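# Rehang the hose on the empty hooks opposite

## Task

Take the hose off the hooks it hangs on now and put it onto both of the empty hooks on the facing wall, so that it ends up hanging motionless with no part touching the floor; then release it and back the robot away. The robot must not topple or finish leaning, or the task fails.

## Robot and tools

ROBOT. An omnidirectional base carries a column about 1.7 m high. A carriage rides the column (lift_m, 0 to 1 m) and holds two six-joint arms, left and right, each with a five-finger hand. Arm bases sit near 0.57 m + lift_m above the floor; carriage parts extend about 0.15 m lower. A hand point reaches 0.78 m from its shoulder but only about 0.4 m beneath the arm base. Parked arm: joints 1-6 = 0, 0.05, 0.05, 1.45, 0, 0. Cameras: carriage_camera (fixed, forward, tilted ~20 degrees down), left_wrist_camera and right_wrist_camera (on the little-finger side, aimed at the hand point).

FRAMES. Base frame: origin on the floor below the base centre, x forward, y left, z up, metres. The left_hand and right_hand readings are hand-point positions in this frame; true hands tend to sit lower, especially far out or loaded. base_odometry is in the frame the base had at scene start, counts wheel turns only (slip looks like travel), heading in rad, left positive, -3.142 to 3.142.

move. One action per call. Arguments:
- base: an object with exactly one key, each a relative offset from where the base last reported itself, not a pose: translate_m (metres, forward +, -2 to 2), strafe_m (metres, left +, -2 to 2), rotate_rad (radians, counter-clockwise/left +, -6.3 to 6.3).
- joints: absolute targets keyed by joint name; include only the ones you want to move. lift_m 0 to 1 m. For each side: joint1 -2.617 to 3.054 (turn about vertical, 0 forward, + left); joint2 0 to 3.141 (shoulder: 0 upper arm back and level, 1.57 up, 3.14 forward); joint3 0 to 3.141 (elbow, 0 folded, 3.14 straight); joint4 -1.57 to 1.57 (wrist pitch, + lifts fingertips); joint5 -1.57 to 1.57 (wrist yaw, + swings fingertips right); joint6 -2.094 to 2.094 (roll, + clockwise seen from forearm). Finger keys _little, _ring, _middle, _index, _thumb_bend, _thumb_turn run -1 (closed; thumb_turn -1 = in front of palm) to +1 (open/straight). _hand_force_limit (-1 to 1, roughly 0 to 10 N at fingertip, 15 N for thumb motors) and _hand_speed (-0.96 to 1; start value -0.8 is slow) are settings. Both start at force 0.
- speeds: per-action top speeds: translate_m/strafe_m 0.02-0.5 m/s, rotate_rad 0.05-1.57 rad/s, lift_m 0.08-0.27 m/s (default 0.25).
- min_time_s: 0.1-8 s, the shortest duration for arm motions; 2 or more gives straighter, gentler hand paths. Too short makes arms rush and overshoot.
- cameras: list of names or ["all"]; [] for none. Omitted: all when no action, none otherwise.
- blocking: true/omitted waits until everything rests; false returns in about 0.5 s while motion continues. A later move only replaces targets it names.
No action runs beyond 15 s; a move ends by time_out at 14 s. An unknown key makes a call invalid; an out-of-range number gets it refused, and then later robot calls in the same reply are skipped, as they are after an unplanned contact_stop or time_out.

Other tools: wait(seconds 0-10, cameras) returns state, ending early once earlier moves settle; stop(cameras) brakes running motions (not instant; braked joints may keep pressing); zoom_image(camera, region [x0,y0,x1,y1] pixels, at most 504 by 504, on the latest image; images are 896x504); show_instructions() shows reference pages; finished_scene(scene 1) ends irreversibly.

RESULTS. The move line reads done, or the worst status. base_status/joint_status per motion: moving, done, off_target (resting short, maybe still pushing), contact_stop, time_out, not_followed (arm target held back for near self-collision or arm-to-arm), limit_stop_at_motor_heat. on_its_own lists uncommanded actions. pictures names image order. motor_effort gives percent of max, bracket = peak in last action; a lift effort that keeps dropping while lowering means a hand or load is resting on something. <side>_hand_stopped_by gives six words (little, ring, middle, index, thumb_bend, thumb_turn): moving, target, force, stalled, fault. <side>_<motor>_load_n are fingertip forces in N, positive pushed open; a grip lost shows as loads near 0. Joint torques wrap at ±28 N m on joints 1-3. MOTOR HOT appears at 75 °C; at 100 °C the arm goes limp for 30-60 s.

GRIPPING. A finger motor starts only when its target changes by at least 0.002. To grip, set force_limit higher, use thumb_turn -1, then close fingers; hand_speed at -0.94 or below gives gentle grips. To loosen, command more open than the reading. Hand can wrap objects 0.035-0.065 m thick, handles down to ~0.025 m. A wrist bracket on the little-finger side can snag.

AVOID. Tipping: keep lift low and arms close when moving or loaded; don't swing both loaded stretched arms fast; don't drive away from something held fast. Arms have no contact stop and keep pressing; never let the arms strike or squeeze each other (this can end the scene). With joint2 below 0.8, turning joint1 outward 0.5 or more can hit the column. Don't leave arms stretched out while thinking; park them to cool. Don't drop the hose, let it fall far, or hit walls hard. If the base is stopped against something, back off about 0.2 m. Before finishing, open the hands, withdraw, and confirm the hose is still and off the floor.

Each tool is called after ">>>" by a JSON object that holds its "op" and its "data".

Reference images:

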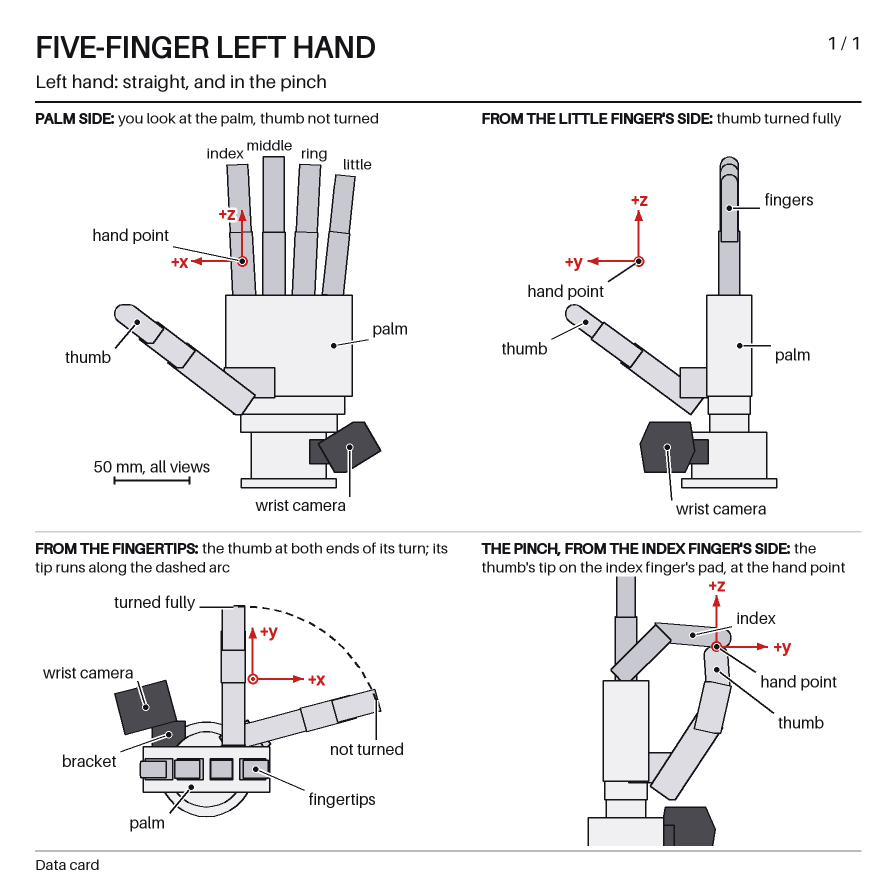

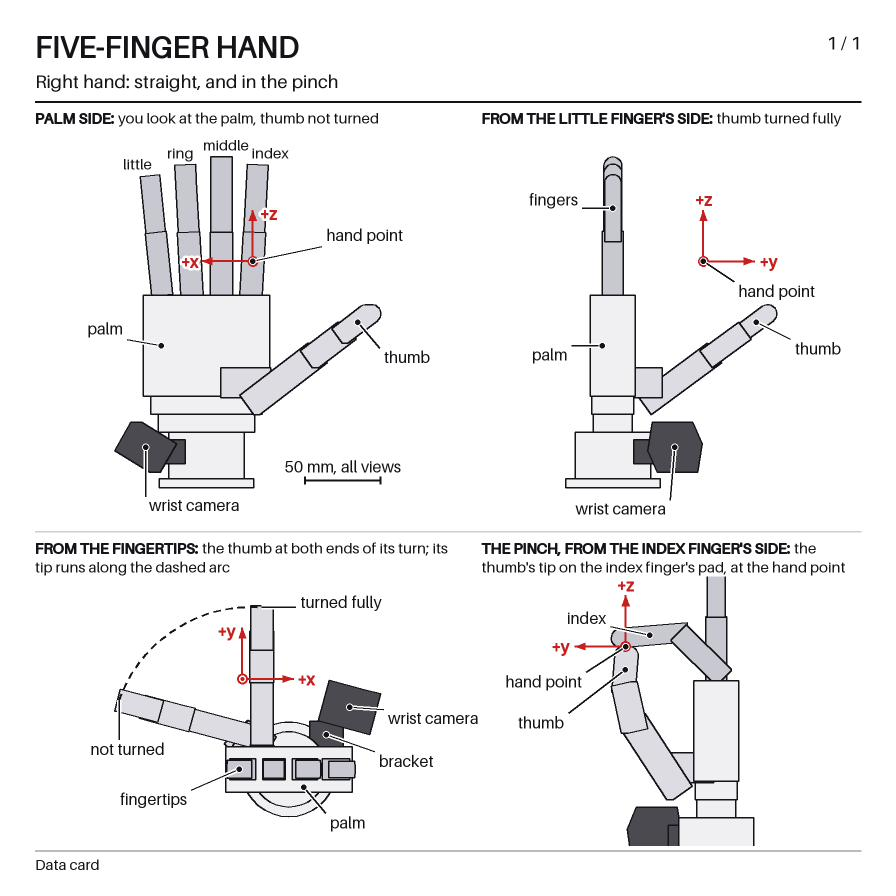

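## Session

>>> {"op": "move", "data": {}}

Scene clock: 0.00 s.
Joint torques (N m): no reading
base_odometry: x=+0.000 y=+0.000 heading=+0.000
base_status: not commanded
joint_positions: lift_m=+0.300 left_joint1_rad=-0.019 left_joint2_rad=+0.051 left_joint3_rad=+0.036 left_joint4_rad=+1.404 left_joint5_rad=+0.038 left_joint6_rad=+0.028 right_joint1_rad=+0.000 right_joint2_rad=+0.034 right_joint3_rad=+0.041 right_joint4_rad=+1.470 right_joint5_rad=+0.049 right_joint6_rad=+0.006 left_hand_little=+1.000 left_hand_ring=+1.000 left_hand_middle=+1.000 left_hand_index=+1.000 left_hand_thumb_turn=+1.000 left_hand_thumb_bend=+1.000 left_hand_force_limit=+0.000 left_hand_speed=-0.800 right_hand_little=+1.000 right_hand_ring=+1.000 right_hand_middle=+1.000 right_hand_index=+1.000 right_hand_thumb_turn=+1.000 right_hand_thumb_bend=+1.000 right_hand_force_limit=+0.000 right_hand_speed=-0.800
joint_status: not commanded
left_hand_stopped_by: target,target,target,target,target,target
right_hand_stopped_by: target,target,target,target,target,target
left_little_load_n: 0.0
left_ring_load_n: 0.0
left_middle_load_n: 0.0
left_index_load_n: 0.0
left_thumb_bend_load_n: 0.0
left_thumb_turn_load_n: 0.0
right_little_load_n: 0.0
right_ring_load_n: 0.0
right_middle_load_n: 0.0
right_index_load_n: 0.0
right_thumb_bend_load_n: 0.0
right_thumb_turn_load_n: 0.0
motor_effort: lift_m=+24 drive_wheels=+0
left_hand: x=+0.3351 y=+0.2748 z=+1.2769 quat_wxyz=(+0.706, -0.049, +0.079, -0.702) (m; base frame)
right_hand: x=+0.3108 y=-0.2918 z=+1.2892 quat_wxyz=(+0.707, -0.016, +0.051, -0.705) (m; base frame)
pictures: carriage_camera, left_wrist_camera, right_wrist_camera

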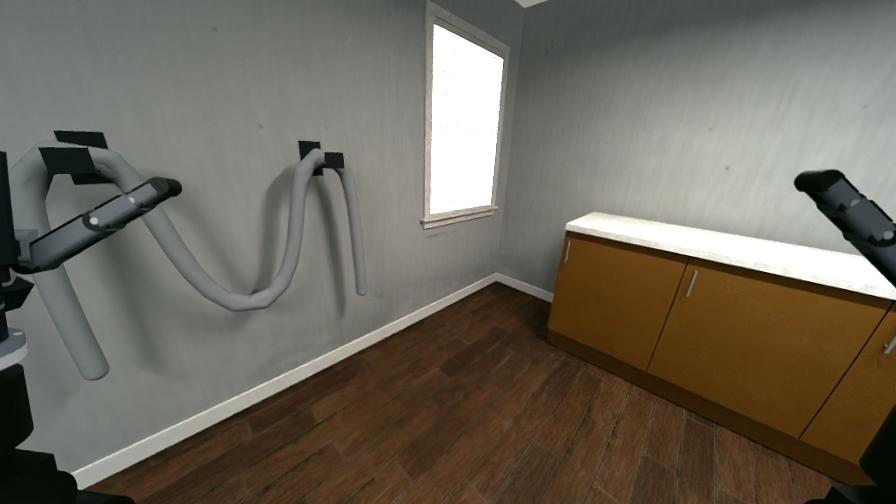

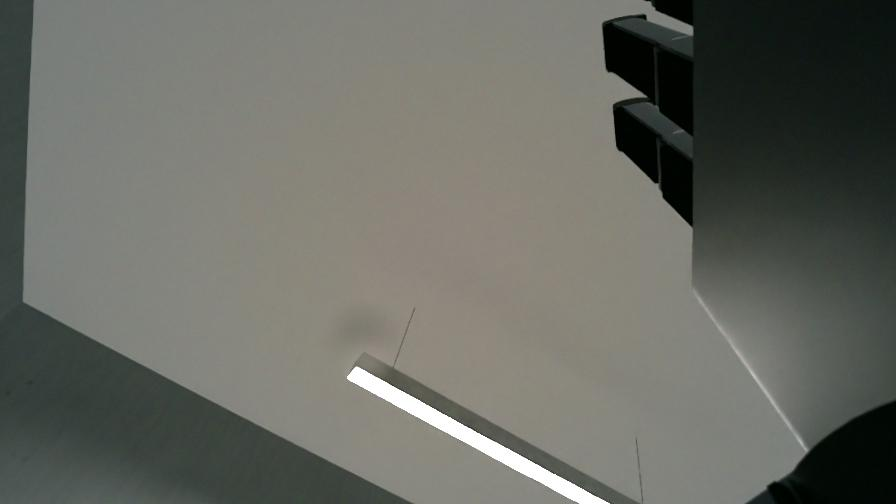

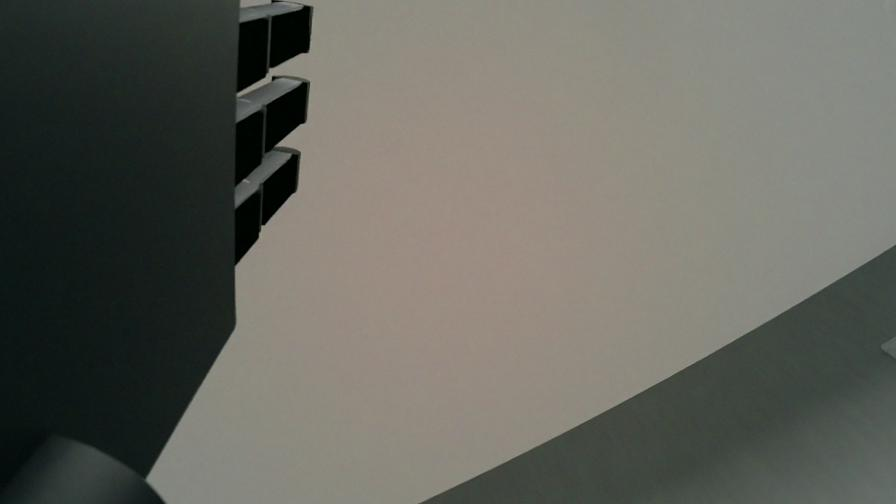

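>>> {"op": "zoom_image", "data": {"camera": "carriage_camera", "region": [0, 80, 240, 400]}}

>>> {"op": "zoom_image", "data": {"camera": "carriage_camera", "region": [240, 110, 400, 310]}}

>>> {"op": "move", "data": {"base": {"rotate_rad": -1.57}, "speeds": {"rotate_rad": 0.8}, "cameras": ["carriage_camera"]}}

Scaled by 1.575 from the camera's 896x504 image, which has a finer 1280x720 frame.

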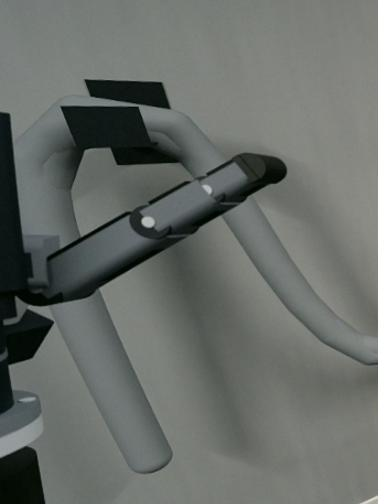

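Scaled by 2.520 from the camera's 896x504 image, which has a finer 1280x720 frame.

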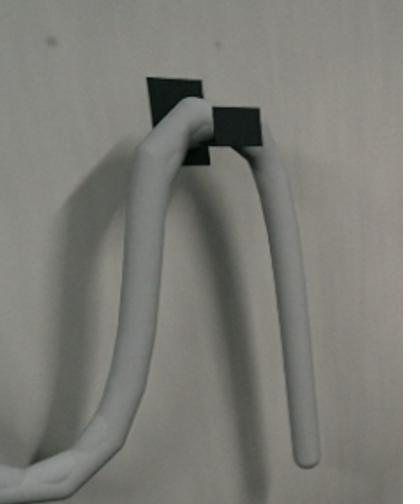

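Scene clock: 3.53 s.
Joint torques (N m): left_arm=[0.35 3.63 6.45 0.18 -0.08 0.05] | right_arm=[-0.1 3.67 5.79 -0.11 -0.16 0.11]
move: done
base_odometry: x=+0.000 y=+0.000 heading=-1.570
base_status: done
joint_positions: lift_m=+0.300 left_joint1_rad=-0.019 left_joint2_rad=+0.051 left_joint3_rad=+0.036 left_joint4_rad=+1.404 left_joint5_rad=+0.038 left_joint6_rad=+0.028 right_joint1_rad=+0.000 right_joint2_rad=+0.034 right_joint3_rad=+0.041 right_joint4_rad=+1.469 right_joint5_rad=+0.049 right_joint6_rad=+0.006 left_hand_little=+1.000 left_hand_ring=+1.000 left_hand_middle=+1.000 left_hand_index=+1.000 left_hand_thumb_turn=+1.000 left_hand_thumb_bend=+1.000 left_hand_force_limit=+0.000 left_hand_speed=-0.800 right_hand_little=+1.000 right_hand_ring=+1.000 right_hand_middle=+1.000 right_hand_index=+1.000 right_hand_thumb_turn=+1.000 right_hand_thumb_bend=+1.000 right_hand_force_limit=+0.000 right_hand_speed=-0.800
joint_status: not commanded
left_hand_stopped_by: target,target,target,target,target,target
right_hand_stopped_by: target,target,target,target,target,target
left_little_load_n: 0.0
left_ring_load_n: 0.0
left_middle_load_n: 0.0
left_index_load_n: 0.0
left_thumb_bend_load_n: 0.0
left_thumb_turn_load_n: 0.0
right_little_load_n: 0.0
right_ring_load_n: 0.0
right_middle_load_n: 0.0
right_index_load_n: 0.0
right_thumb_bend_load_n: 0.0
right_thumb_turn_load_n: 0.0
motor_effort: lift_m=+24(24) drive_wheels=+3(8)
left_hand: x=+0.3351 y=+0.2748 z=+1.2769 quat_wxyz=(+0.706, -0.049, +0.079, -0.702) (m; base frame)
right_hand: x=+0.3110 y=-0.2918 z=+1.2891 quat_wxyz=(+0.707, -0.016, +0.051, -0.705) (m; base frame)
pictures: carriage_camera

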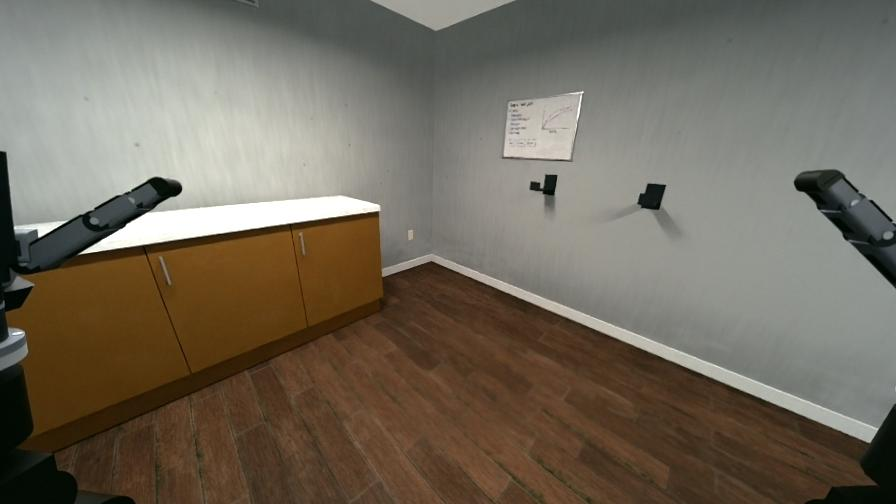

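>>> {"op": "move", "data": {"base": {"rotate_rad": -0.81}, "speeds": {"rotate_rad": 0.8}, "cameras": ["carriage_camera"]}}

>>> {"op": "move", "data": {"base": {"rotate_rad": 3.14}, "speeds": {"rotate_rad": 0.8}, "cameras": ["carriage_camera"]}}

Scene clock: 6.37 s.
Joint torques (N m): left_arm=[0.43 3.66 6.49 0.18 -0.09 0.05] | right_arm=[-0.1 3.63 5.79 -0.11 -0.16 0.12]
move: done
base_odometry: x=+0.000 y=+0.000 heading=-2.379
base_status: done
joint_positions: lift_m=+0.300 left_joint1_rad=-0.019 left_joint2_rad=+0.051 left_joint3_rad=+0.036 left_joint4_rad=+1.404 left_joint5_rad=+0.038 left_joint6_rad=+0.028 right_joint1_rad=+0.000 right_joint2_rad=+0.034 right_joint3_rad=+0.041 right_joint4_rad=+1.469 right_joint5_rad=+0.049 right_joint6_rad=+0.006 left_hand_little=+1.000 left_hand_ring=+1.000 left_hand_middle=+1.000 left_hand_index=+1.000 left_hand_thumb_turn=+1.000 left_hand_thumb_bend=+1.000 left_hand_force_limit=+0.000 left_hand_speed=-0.800 right_hand_little=+1.000 right_hand_ring=+1.000 right_hand_middle=+1.000 right_hand_index=+1.000 right_hand_thumb_turn=+1.000 right_hand_thumb_bend=+1.000 right_hand_force_limit=+0.000 right_hand_speed=-0.800
joint_status: not commanded
left_hand_stopped_by: target,target,target,target,target,target
right_hand_stopped_by: target,target,target,target,target,target
left_little_load_n: 0.0
left_ring_load_n: 0.0
left_middle_load_n: 0.0
left_index_load_n: 0.0
left_thumb_bend_load_n: 0.0
left_thumb_turn_load_n: 0.0
right_little_load_n: 0.0
right_ring_load_n: 0.0
right_middle_load_n: 0.0
right_index_load_n: -0.5
right_thumb_bend_load_n: 0.0
right_thumb_turn_load_n: 0.0
motor_effort: lift_m=+24(24) drive_wheels=+3(8)
left_hand: x=+0.3351 y=+0.2748 z=+1.2769 quat_wxyz=(+0.706, -0.049, +0.079, -0.702) (m; base frame)
right_hand: x=+0.3110 y=-0.2918 z=+1.2891 quat_wxyz=(+0.707, -0.016, +0.051, -0.705) (m; base frame)
pictures: carriage_camera

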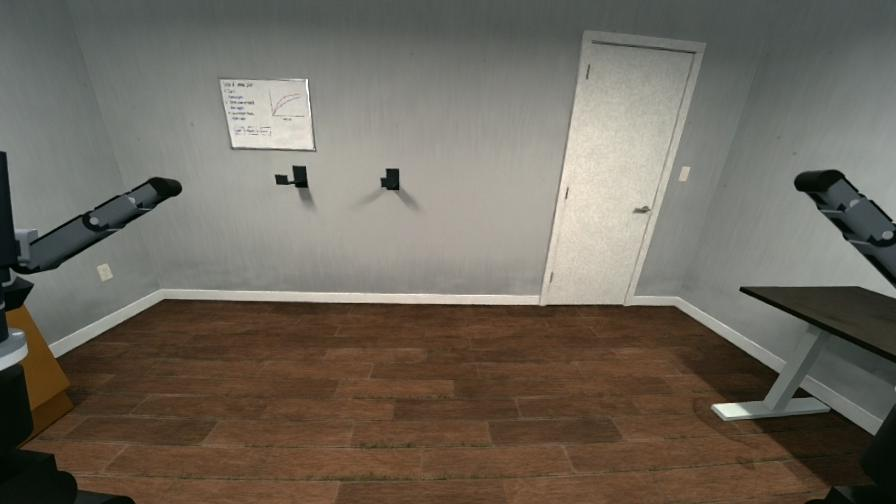

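Scene clock: 11.60 s.
Joint torques (N m): left_arm=[0.35 3.67 6.45 0.18 -0.1 0.05] | right_arm=[-0.1 3.67 5.79 -0.11 -0.16 0.11]
move: done
base_odometry: x=+0.000 y=+0.000 heading=+0.760
base_status: done
joint_positions: lift_m=+0.300 left_joint1_rad=-0.019 left_joint2_rad=+0.051 left_joint3_rad=+0.036 left_joint4_rad=+1.404 left_joint5_rad=+0.038 left_joint6_rad=+0.028 right_joint1_rad=+0.000 right_joint2_rad=+0.034 right_joint3_rad=+0.041 right_joint4_rad=+1.469 right_joint5_rad=+0.049 right_joint6_rad=+0.006 left_hand_little=+1.000 left_hand_ring=+1.000 left_hand_middle=+1.000 left_hand_index=+1.000 left_hand_thumb_turn=+1.000 left_hand_thumb_bend=+1.000 left_hand_force_limit=+0.000 left_hand_speed=-0.800 right_hand_little=+1.000 right_hand_ring=+1.000 right_hand_middle=+1.000 right_hand_index=+1.000 right_hand_thumb_turn=+1.000 right_hand_thumb_bend=+1.000 right_hand_force_limit=+0.000 right_hand_speed=-0.800
joint_status: not commanded
left_hand_stopped_by: target,target,target,target,target,target
right_hand_stopped_by: target,target,target,target,target,target
left_little_load_n: 0.0
left_ring_load_n: 0.0
left_middle_load_n: 0.0
left_index_load_n: 0.0
left_thumb_bend_load_n: 0.0
left_thumb_turn_load_n: 0.0
right_little_load_n: 0.0
right_ring_load_n: 0.0
right_middle_load_n: 0.0
right_index_load_n: 0.0
right_thumb_bend_load_n: 0.0
right_thumb_turn_load_n: 0.0
motor_effort: lift_m=+24(24) drive_wheels=+3(8)
left_hand: x=+0.3351 y=+0.2748 z=+1.2769 quat_wxyz=(+0.706, -0.049, +0.079, -0.702) (m; base frame)
right_hand: x=+0.3110 y=-0.2918 z=+1.2891 quat_wxyz=(+0.707, -0.016, +0.051, -0.705) (m; base frame)
pictures: carriage_camera

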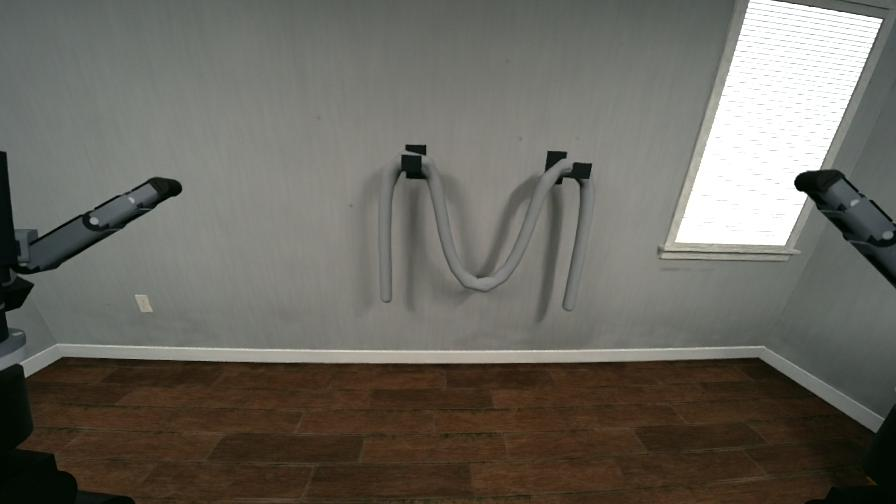

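>>> {"op": "zoom_image", "data": {"camera": "carriage_camera", "region": [370, 130, 500, 220]}}

>>> {"op": "zoom_image", "data": {"camera": "carriage_camera", "region": [500, 130, 630, 220]}}

Scaled by 3.877 from the camera's 896x504 image, which has a finer 1280x720 frame.

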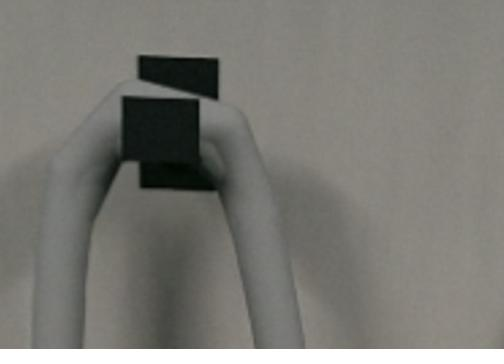

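Scaled by 3.877 from the camera's 896x504 image, which has a finer 1280x720 frame.

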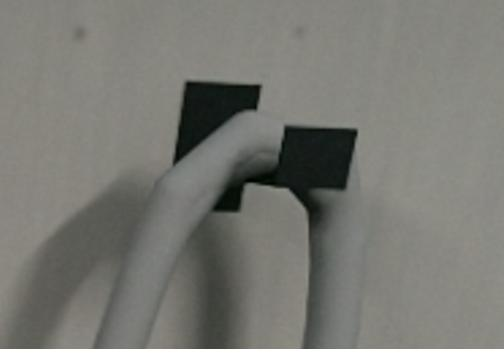

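>>> {"op": "move", "data": {"joints": {"right_joint1_rad": -0.3, "right_joint2_rad": 1.4, "right_joint3_rad": 1.4, "right_joint4_rad": 0, "right_joint5_rad": -0.3, "right_joint6_rad": 1.57, "left_joint1_rad": 0.3, "left_joint2_rad": 1.4, "left_joint3_rad": 1.4, "left_joint4_rad": 0, "left_joint5_rad": 0.3, "left_joint6_rad": -1.57, "left_hand_thumb_turn": -1, "right_hand_thumb_turn": -1}, "cameras": ["all"]}}

Scene clock: 20.63 s.
Joint torques (N m): left_arm=[0.91 -6.28 11.89 2.17 0.08 -0.12] | right_arm=[-0.58 -4.62 10.73 1.64 -0.21 0.24]
move: done
base_odometry: x=+0.000 y=+0.000 heading=+0.760
base_status: not commanded
joint_positions: lift_m=+0.300 left_joint1_rad=+0.294 left_joint2_rad=+1.399 left_joint3_rad=+1.362 left_joint4_rad=+0.008 left_joint5_rad=+0.290 left_joint6_rad=-1.556 right_joint1_rad=-0.295 right_joint2_rad=+1.395 right_joint3_rad=+1.363 right_joint4_rad=+0.004 right_joint5_rad=-0.293 right_joint6_rad=+1.561 left_hand_little=+1.000 left_hand_ring=+1.000 left_hand_middle=+1.000 left_hand_index=+1.000 left_hand_thumb_turn=-1.000 left_hand_thumb_bend=+1.000 left_hand_force_limit=+0.000 left_hand_speed=-0.800 right_hand_little=+1.000 right_hand_ring=+1.000 right_hand_middle=+1.000 right_hand_index=+1.000 right_hand_thumb_turn=-1.000 right_hand_thumb_bend=+1.000 right_hand_force_limit=+0.000 right_hand_speed=-0.800
joint_status: all done
left_hand_stopped_by: target,target,target,target,target,target
right_hand_stopped_by: target,target,target,target,target,target
left_little_load_n: 0.0
left_ring_load_n: 0.0
left_middle_load_n: 0.0
left_index_load_n: 0.0
left_thumb_bend_load_n: -0.5
left_thumb_turn_load_n: 0.0
right_little_load_n: 0.0
right_ring_load_n: 0.0
right_middle_load_n: 0.0
right_index_load_n: 0.0
right_thumb_bend_load_n: 0.0
right_thumb_turn_load_n: 0.0
motor_effort: lift_m=+24(24) drive_wheels=+2(3)
left_hand: x=+0.7034 y=+0.3393 z=+1.2898 quat_wxyz=(+0.003, -0.717, +0.001, -0.697) (m; base frame)
right_hand: x=+0.7022 y=-0.3392 z=+1.2910 quat_wxyz=(+0.697, +0.000, +0.717, -0.001) (m; base frame)
pictures: carriage_camera, left_wrist_camera, right_wrist_camera

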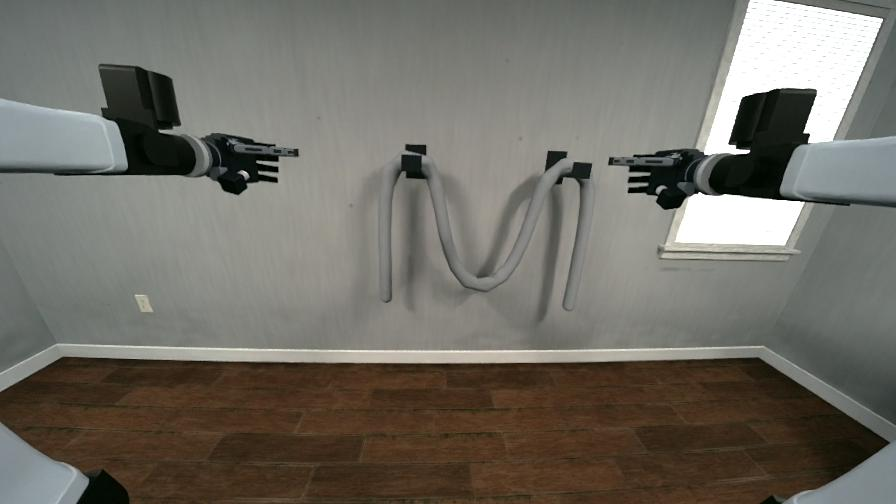

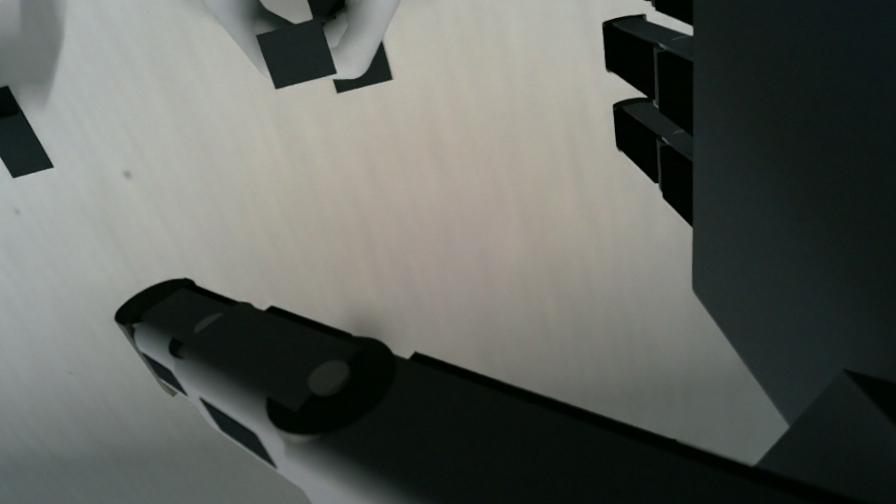

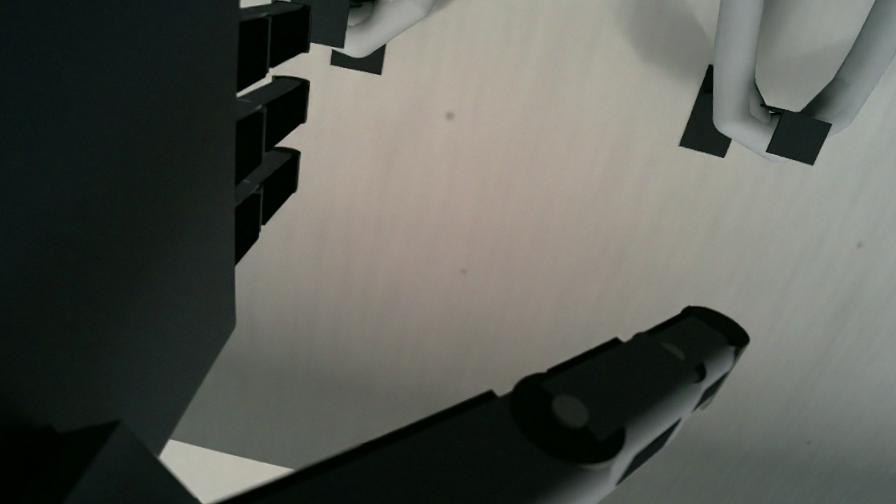

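>>> {"op": "move", "data": {"joints": {"right_joint3_rad": 1.7, "left_joint2_rad": 1.1}}}

>>> {"op": "move", "data": {"joints": {"right_joint4_rad": -0.35, "left_joint4_rad": -0.3, "left_joint5_rad": 0.0}}}

>>> {"op": "move", "data": {"joints": {"right_joint5_rad": 0.1, "left_joint1_rad": 0.6}}}

Scene clock: 23.70 s.
Joint torques (N m): left_arm=[0.95 -3 8.5 2.06 -0.02 -0.11] | right_arm=[-0.57 -4.34 8.69 1.53 -0.14 0.24]
move: done
base_odometry: x=+0.000 y=+0.000 heading=+0.760
base_status: not commanded
joint_positions: lift_m=+0.300 left_joint1_rad=+0.294 left_joint2_rad=+1.101 left_joint3_rad=+1.388 left_joint4_rad=+0.002 left_joint5_rad=+0.293 left_joint6_rad=-1.556 right_joint1_rad=-0.295 right_joint2_rad=+1.400 right_joint3_rad=+1.678 right_joint4_rad=+0.003 right_joint5_rad=-0.293 right_joint6_rad=+1.561 left_hand_little=+1.000 left_hand_ring=+1.000 left_hand_middle=+1.000 left_hand_index=+1.000 left_hand_thumb_turn=-1.000 left_hand_thumb_bend=+1.000 left_hand_force_limit=+0.000 left_hand_speed=-0.800 right_hand_little=+1.000 right_hand_ring=+1.000 right_hand_middle=+1.000 right_hand_index=+1.000 right_hand_thumb_turn=-1.000 right_hand_thumb_bend=+1.000 right_hand_force_limit=+0.000 right_hand_speed=-0.800
joint_status: all done
left_hand_stopped_by: target,target,target,target,target,target
right_hand_stopped_by: target,target,target,target,target,target
left_little_load_n: 0.0
left_ring_load_n: -0.5
left_middle_load_n: 0.0
left_index_load_n: 0.0
left_thumb_bend_load_n: 0.0
left_thumb_turn_load_n: -0.5
right_little_load_n: 0.0
right_ring_load_n: 0.0
right_middle_load_n: 0.0
right_index_load_n: 0.0
right_thumb_bend_load_n: 0.0
right_thumb_turn_load_n: -0.5
motor_effort: lift_m=+23(24) drive_wheels=+2(2)
left_hand: x=+0.5858 y=+0.3033 z=+1.4161 quat_wxyz=(+0.036, -0.602, +0.033, -0.797) (m; base frame)
right_hand: x=+0.6589 y=-0.3260 z=+1.4373 quat_wxyz=(+0.795, -0.031, +0.605, -0.033) (m; base frame)
pictures: none

Scene clock: 24.83 s.
Joint torques (N m): left_arm=[0.91 -3.21 8.66 2.22 -0.16 -0.13] | right_arm=[-0.54 -4.52 8.7 1.64 -0.21 0.24]
move: done
base_odometry: x=+0.000 y=+0.000 heading=+0.760
base_status: not commanded
joint_positions: lift_m=+0.300 left_joint1_rad=+0.294 left_joint2_rad=+1.101 left_joint3_rad=+1.388 left_joint4_rad=-0.291 left_joint5_rad=+0.011 left_joint6_rad=-1.556 right_joint1_rad=-0.295 right_joint2_rad=+1.400 right_joint3_rad=+1.678 right_joint4_rad=-0.345 right_joint5_rad=-0.294 right_joint6_rad=+1.561 left_hand_little=+1.000 left_hand_ring=+1.000 left_hand_middle=+1.000 left_hand_index=+1.000 left_hand_thumb_turn=-1.000 left_hand_thumb_bend=+1.000 left_hand_force_limit=+0.000 left_hand_speed=-0.800 right_hand_little=+1.000 right_hand_ring=+1.000 right_hand_middle=+1.000 right_hand_index=+1.000 right_hand_thumb_turn=-1.000 right_hand_thumb_bend=+1.000 right_hand_force_limit=+0.000 right_hand_speed=-0.800
joint_status: all done
left_hand_stopped_by: target,target,target,target,target,target
right_hand_stopped_by: target,target,target,target,target,target
left_little_load_n: 0.0
left_ring_load_n: 0.0
left_middle_load_n: 0.0
left_index_load_n: 0.0
left_thumb_bend_load_n: 0.0
left_thumb_turn_load_n: -0.5
right_little_load_n: 0.0
right_ring_load_n: 0.0
right_middle_load_n: 0.0
right_index_load_n: 0.0
right_thumb_bend_load_n: 0.0
right_thumb_turn_load_n: -0.5
motor_effort: lift_m=+24(24) drive_wheels=+2(2)
left_hand: x=+0.6129 y=+0.3651 z=+1.3471 quat_wxyz=(+0.104, -0.702, -0.095, -0.698) (m; base frame)
right_hand: x=+0.6774 y=-0.3315 z=+1.3550 quat_wxyz=(+0.684, +0.004, +0.729, +0.003) (m; base frame)
pictures: none

Scene clock: 25.83 s.
Joint torques (N m): left_arm=[0.95 -3.18 8.62 2.22 -0.09 -0.12] | right_arm=[-0.43 -4.56 8.77 1.69 -0.03 0.24]
move: done
base_odometry: x=+0.000 y=+0.000 heading=+0.760
base_status: not commanded
joint_positions: lift_m=+0.300 left_joint1_rad=+0.594 left_joint2_rad=+1.101 left_joint3_rad=+1.388 left_joint4_rad=-0.293 left_joint5_rad=+0.004 left_joint6_rad=-1.556 right_joint1_rad=-0.296 right_joint2_rad=+1.400 right_joint3_rad=+1.678 right_joint4_rad=-0.347 right_joint5_rad=+0.091 right_joint6_rad=+1.561 left_hand_little=+1.000 left_hand_ring=+1.000 left_hand_middle=+1.000 left_hand_index=+1.000 left_hand_thumb_turn=-1.000 left_hand_thumb_bend=+1.000 left_hand_force_limit=+0.000 left_hand_speed=-0.800 right_hand_little=+1.000 right_hand_ring=+1.000 right_hand_middle=+1.000 right_hand_index=+1.000 right_hand_thumb_turn=-1.000 right_hand_thumb_bend=+1.000 right_hand_force_limit=+0.000 right_hand_speed=-0.800
joint_status: all done
left_hand_stopped_by: target,target,target,target,target,target
right_hand_stopped_by: target,target,target,target,target,target
left_little_load_n: 0.0
left_ring_load_n: 0.0
left_middle_load_n: -0.5
left_index_load_n: 0.0
left_thumb_bend_load_n: 0.0
left_thumb_turn_load_n: 0.0
right_little_load_n: 0.0
right_ring_load_n: 0.0
right_middle_load_n: 0.0
right_index_load_n: 0.0
right_thumb_bend_load_n: 0.0
right_thumb_turn_load_n: 0.0
motor_effort: lift_m=+23(24) drive_wheels=+2(2)
left_hand: x=+0.5798 y=+0.4789 z=+1.3464 quat_wxyz=(+0.210, -0.680, -0.201, -0.673) (m; base frame)
right_hand: x=+0.6856 y=-0.4093 z=+1.3524 quat_wxyz=(+0.669, +0.135, +0.718, -0.137) (m; base frame)
pictures: none

>>> {"op": "move", "data": {"base": {"strafe_m": -0.2}, "speeds": {"strafe_m": 0.3}, "joints": {"right_joint1_rad": -0.7, "right_joint2_rad": 1.0, "right_joint3_rad": 1.0, "right_joint4_rad": 0, "right_joint5_rad": -0.3, "right_joint6_rad": 1.57, "left_joint1_rad": 0.7, "left_joint2_rad": 1.0, "left_joint3_rad": 1.0, "left_joint4_rad": 0, "left_joint5_rad": 0.3, "left_joint6_rad": -1.57}}}

>>> {"op": "move", "data": {"base": {"translate_m": 0.55}, "speeds": {"translate_m": 0.3}, "cameras": ["all"]}}

Scene clock: 31.97 s.
Joint torques (N m): left_arm=[0.98 -3.62 7.02 2.43 0.08 -0.11] | right_arm=[-0.44 -3.48 6.5 1.83 -0.2 0.24]
move: done
base_odometry: x=+0.138 y=-0.145 heading=+0.761
base_status: done
joint_positions: lift_m=+0.300 left_joint1_rad=+0.694 left_joint2_rad=+1.008 left_joint3_rad=+1.012 left_joint4_rad=-0.015 left_joint5_rad=+0.292 left_joint6_rad=-1.556 right_joint1_rad=-0.696 right_joint2_rad=+1.016 right_joint3_rad=+1.011 right_joint4_rad=-0.017 right_joint5_rad=-0.292 right_joint6_rad=+1.561 left_hand_little=+1.000 left_hand_ring=+1.000 left_hand_middle=+1.000 left_hand_index=+1.000 left_hand_thumb_turn=-1.000 left_hand_thumb_bend=+1.000 left_hand_force_limit=+0.000 left_hand_speed=-0.800 right_hand_little=+1.000 right_hand_ring=+1.000 right_hand_middle=+1.000 right_hand_index=+1.000 right_hand_thumb_turn=-1.000 right_hand_thumb_bend=+1.000 right_hand_force_limit=+0.000 right_hand_speed=-0.800
joint_status: all done
left_hand_stopped_by: target,target,target,target,target,target
right_hand_stopped_by: target,target,target,target,target,target
left_little_load_n: 0.0
left_ring_load_n: 0.0
left_middle_load_n: 0.0
left_index_load_n: 0.0
left_thumb_bend_load_n: 0.0
left_thumb_turn_load_n: 0.0
right_little_load_n: 0.0
right_ring_load_n: 0.0
right_middle_load_n: 0.0
right_index_load_n: 0.0
right_thumb_bend_load_n: 0.0
right_thumb_turn_load_n: 0.0
motor_effort: lift_m=+24(24) drive_wheels=-4(10)
left_hand: x=+0.5799 y=+0.4600 z=+1.2676 quat_wxyz=(+0.144, -0.697, -0.138, -0.689) (m; base frame)
right_hand: x=+0.5817 y=-0.4626 z=+1.2638 quat_wxyz=(+0.685, +0.142, +0.700, -0.141) (m; base frame)
pictures: none

Scene clock: 35.30 s.
Joint torques (N m): left_arm=[0.98 -3.56 7.01 2.4 0.07 -0.11] | right_arm=[-0.65 -3.17 6.48 1.81 -0.19 0.23]
move: done
base_odometry: x=+0.537 y=+0.234 heading=+0.761
base_status: done
joint_positions: lift_m=+0.300 left_joint1_rad=+0.694 left_joint2_rad=+1.007 left_joint3_rad=+1.012 left_joint4_rad=-0.013 left_joint5_rad=+0.292 left_joint6_rad=-1.556 right_joint1_rad=-0.696 right_joint2_rad=+1.012 right_joint3_rad=+1.011 right_joint4_rad=-0.015 right_joint5_rad=-0.294 right_joint6_rad=+1.561 left_hand_little=+1.000 left_hand_ring=+1.000 left_hand_middle=+1.000 left_hand_index=+1.000 left_hand_thumb_turn=-1.000 left_hand_thumb_bend=+1.000 left_hand_force_limit=+0.000 left_hand_speed=-0.800 right_hand_little=+1.000 right_hand_ring=+1.000 right_hand_middle=+1.000 right_hand_index=+1.000 right_hand_thumb_turn=-1.000 right_hand_thumb_bend=+1.000 right_hand_force_limit=+0.000 right_hand_speed=-0.800
joint_status: not commanded
left_hand_stopped_by: target,target,target,target,target,target
right_hand_stopped_by: target,target,target,target,target,target
left_little_load_n: 0.0
left_ring_load_n: 0.0
left_middle_load_n: 0.0
left_index_load_n: 0.0
left_thumb_bend_load_n: 0.0
left_thumb_turn_load_n: -0.5
right_little_load_n: 0.0
right_ring_load_n: 0.0
right_middle_load_n: 0.0
right_index_load_n: 0.0
right_thumb_bend_load_n: 0.0
right_thumb_turn_load_n: 0.0
motor_effort: lift_m=+24(24) drive_wheels=-3(10)
left_hand: x=+0.5797 y=+0.4598 z=+1.2683 quat_wxyz=(+0.145, -0.696, -0.137, -0.690) (m; base frame)
right_hand: x=+0.5808 y=-0.4615 z=+1.2655 quat_wxyz=(+0.687, +0.140, +0.699, -0.142) (m; base frame)
pictures: carriage_camera, left_wrist_camera, right_wrist_camera

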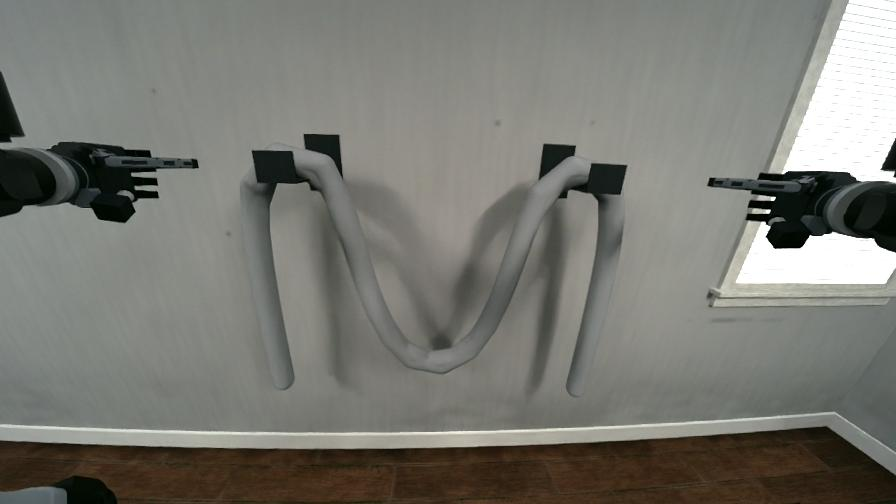

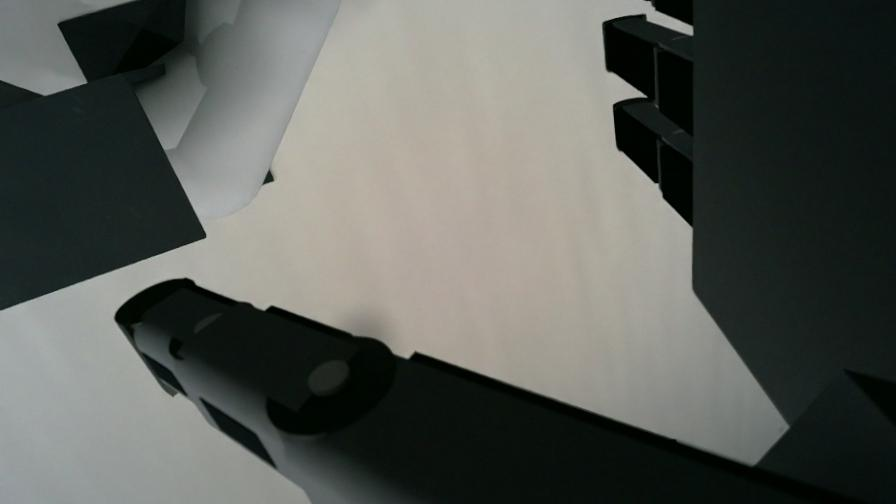

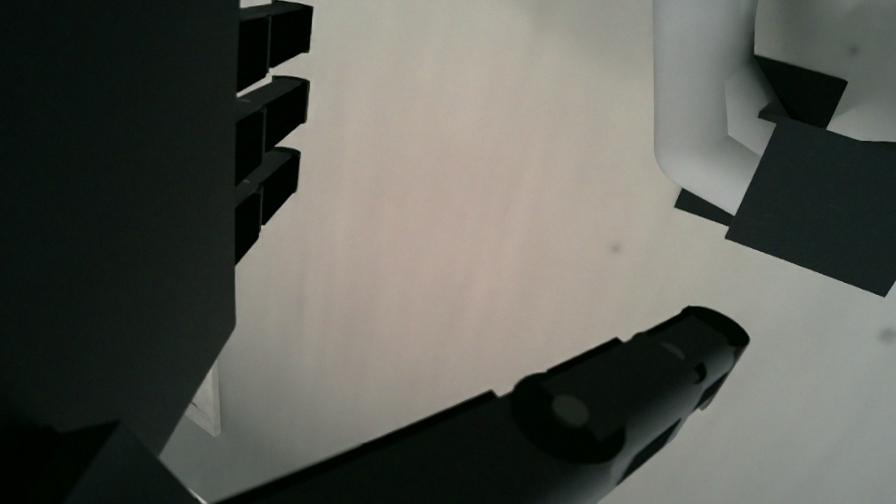

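>>> {"op": "zoom_image", "data": {"camera": "carriage_camera", "region": [220, 110, 380, 220]}}

>>> {"op": "zoom_image", "data": {"camera": "carriage_camera", "region": [500, 110, 660, 220]}}

Scaled by 3.150 from the camera's 896x504 image, which has a finer 1280x720 frame.

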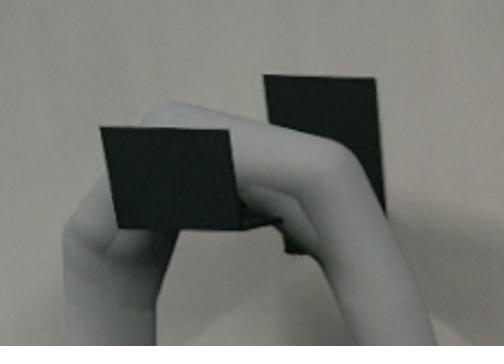

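Scaled by 3.150 from the camera's 896x504 image, which has a finer 1280x720 frame.

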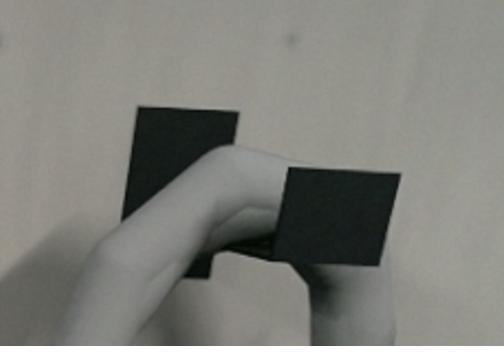

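>>> {"op": "move", "data": {"joints": {"lift_m": 0.7}, "cameras": ["all"]}}

>>> {"op": "zoom_image", "data": {"camera": "carriage_camera", "region": [200, 200, 400, 340]}}

>>> {"op": "zoom_image", "data": {"camera": "carriage_camera", "region": [500, 200, 700, 340]}}

Scene clock: 38.67 s.
Joint torques (N m): left_arm=[1.01 -3.49 7.36 2.28 0.05 -0.11] | right_arm=[-0.5 -3 7.08 1.69 -0.19 0.25]
move: done
base_odometry: x=+0.536 y=+0.234 heading=+0.761
base_status: not commanded
joint_positions: lift_m=+0.700 left_joint1_rad=+0.694 left_joint2_rad=+1.006 left_joint3_rad=+1.008 left_joint4_rad=-0.001 left_joint5_rad=+0.292 left_joint6_rad=-1.556 right_joint1_rad=-0.696 right_joint2_rad=+1.010 right_joint3_rad=+1.004 right_joint4_rad=-0.003 right_joint5_rad=-0.294 right_joint6_rad=+1.561 left_hand_little=+1.000 left_hand_ring=+1.000 left_hand_middle=+1.000 left_hand_index=+1.000 left_hand_thumb_turn=-1.000 left_hand_thumb_bend=+1.000 left_hand_force_limit=+0.000 left_hand_speed=-0.800 right_hand_little=+1.000 right_hand_ring=+1.000 right_hand_middle=+1.000 right_hand_index=+1.000 right_hand_thumb_turn=-1.000 right_hand_thumb_bend=+1.000 right_hand_force_limit=+0.000 right_hand_speed=-0.800
joint_status: all done
left_hand_stopped_by: target,target,target,target,target,target
right_hand_stopped_by: target,target,target,target,target,target
left_little_load_n: 0.0
left_ring_load_n: 0.0
left_middle_load_n: 0.0
left_index_load_n: 0.0
left_thumb_bend_load_n: 0.0
left_thumb_turn_load_n: -0.5
right_little_load_n: 0.0
right_ring_load_n: 0.0
right_middle_load_n: 0.0
right_index_load_n: 0.0
right_thumb_bend_load_n: 0.0
right_thumb_turn_load_n: -0.5
motor_effort: lift_m=+24(29) drive_wheels=-2(2)
left_hand: x=+0.5796 y=+0.4598 z=+1.6691 quat_wxyz=(+0.146, -0.694, -0.136, -0.692) (m; base frame)
right_hand: x=+0.5805 y=-0.4613 z=+1.6658 quat_wxyz=(+0.689, +0.139, +0.696, -0.143) (m; base frame)
pictures: carriage_camera, left_wrist_camera, right_wrist_camera

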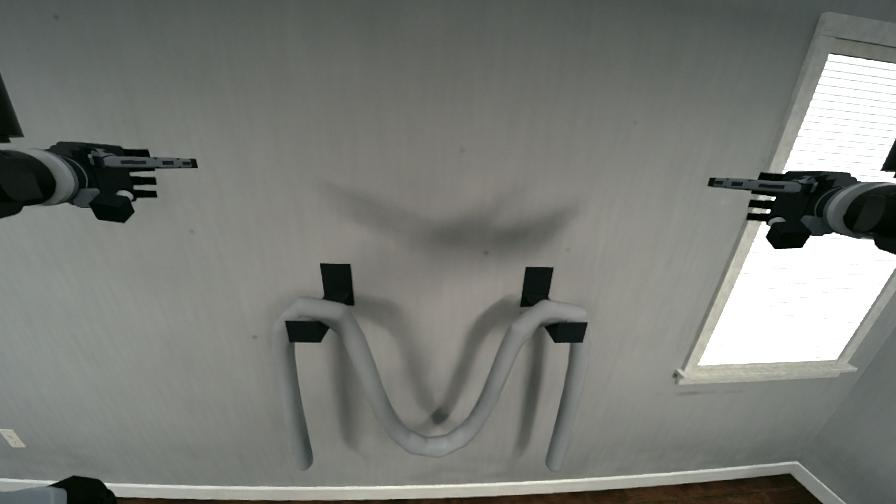

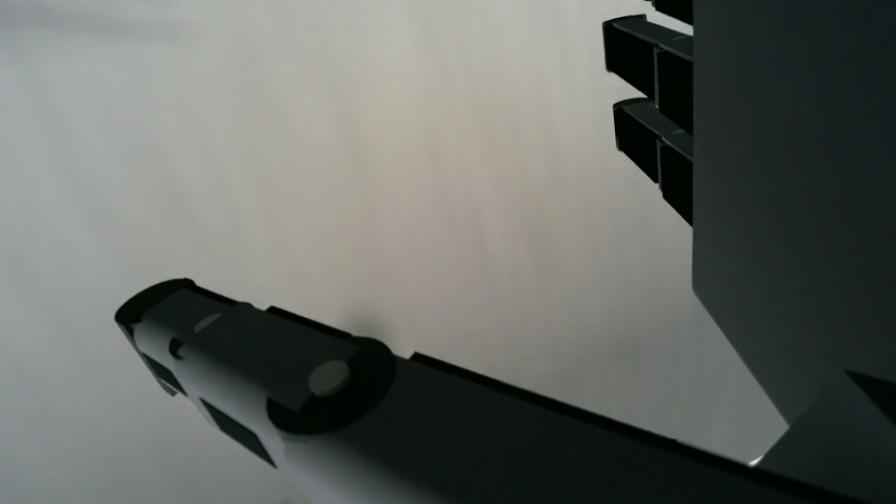

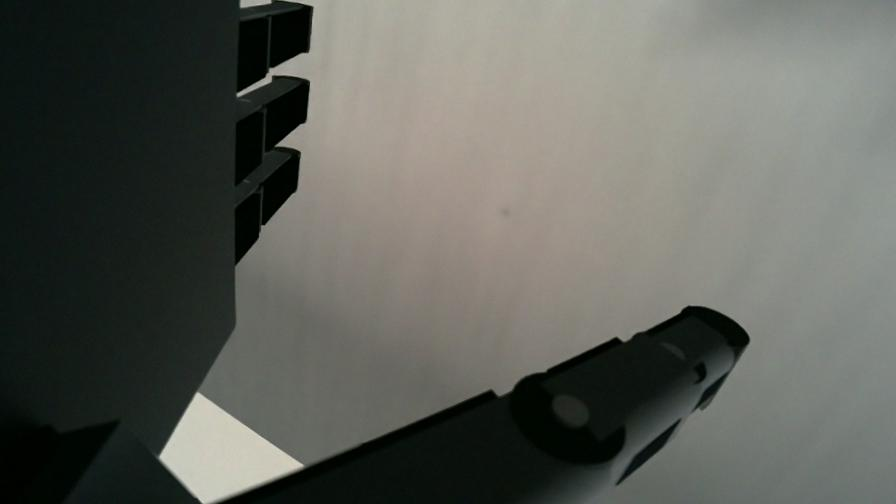

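Scaled by 2.520 from the camera's 896x504 image, which has a finer 1280x720 frame.

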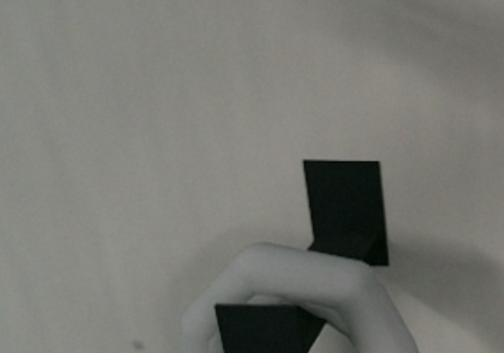

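Scaled by 2.520 from the camera's 896x504 image, which has a finer 1280x720 frame.

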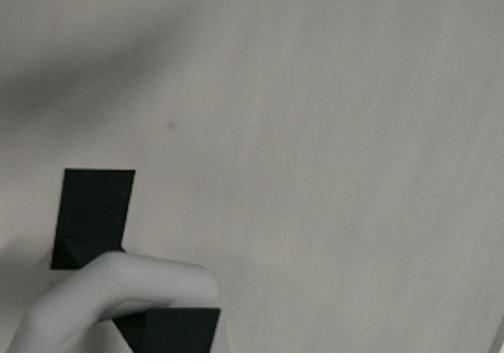

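>>> {"op": "zoom_image", "data": {"camera": "carriage_camera", "region": [260, 250, 380, 360]}}

>>> {"op": "zoom_image", "data": {"camera": "carriage_camera", "region": [500, 250, 620, 360]}}

Scaled by 4.200 from the camera's 896x504 image, which has a finer 1280x720 frame.

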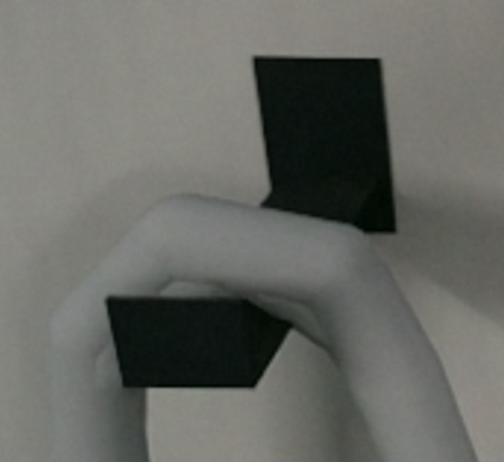

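Scaled by 4.200 from the camera's 896x504 image, which has a finer 1280x720 frame.

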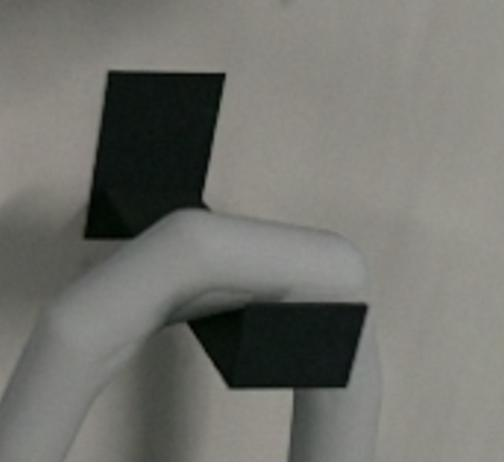

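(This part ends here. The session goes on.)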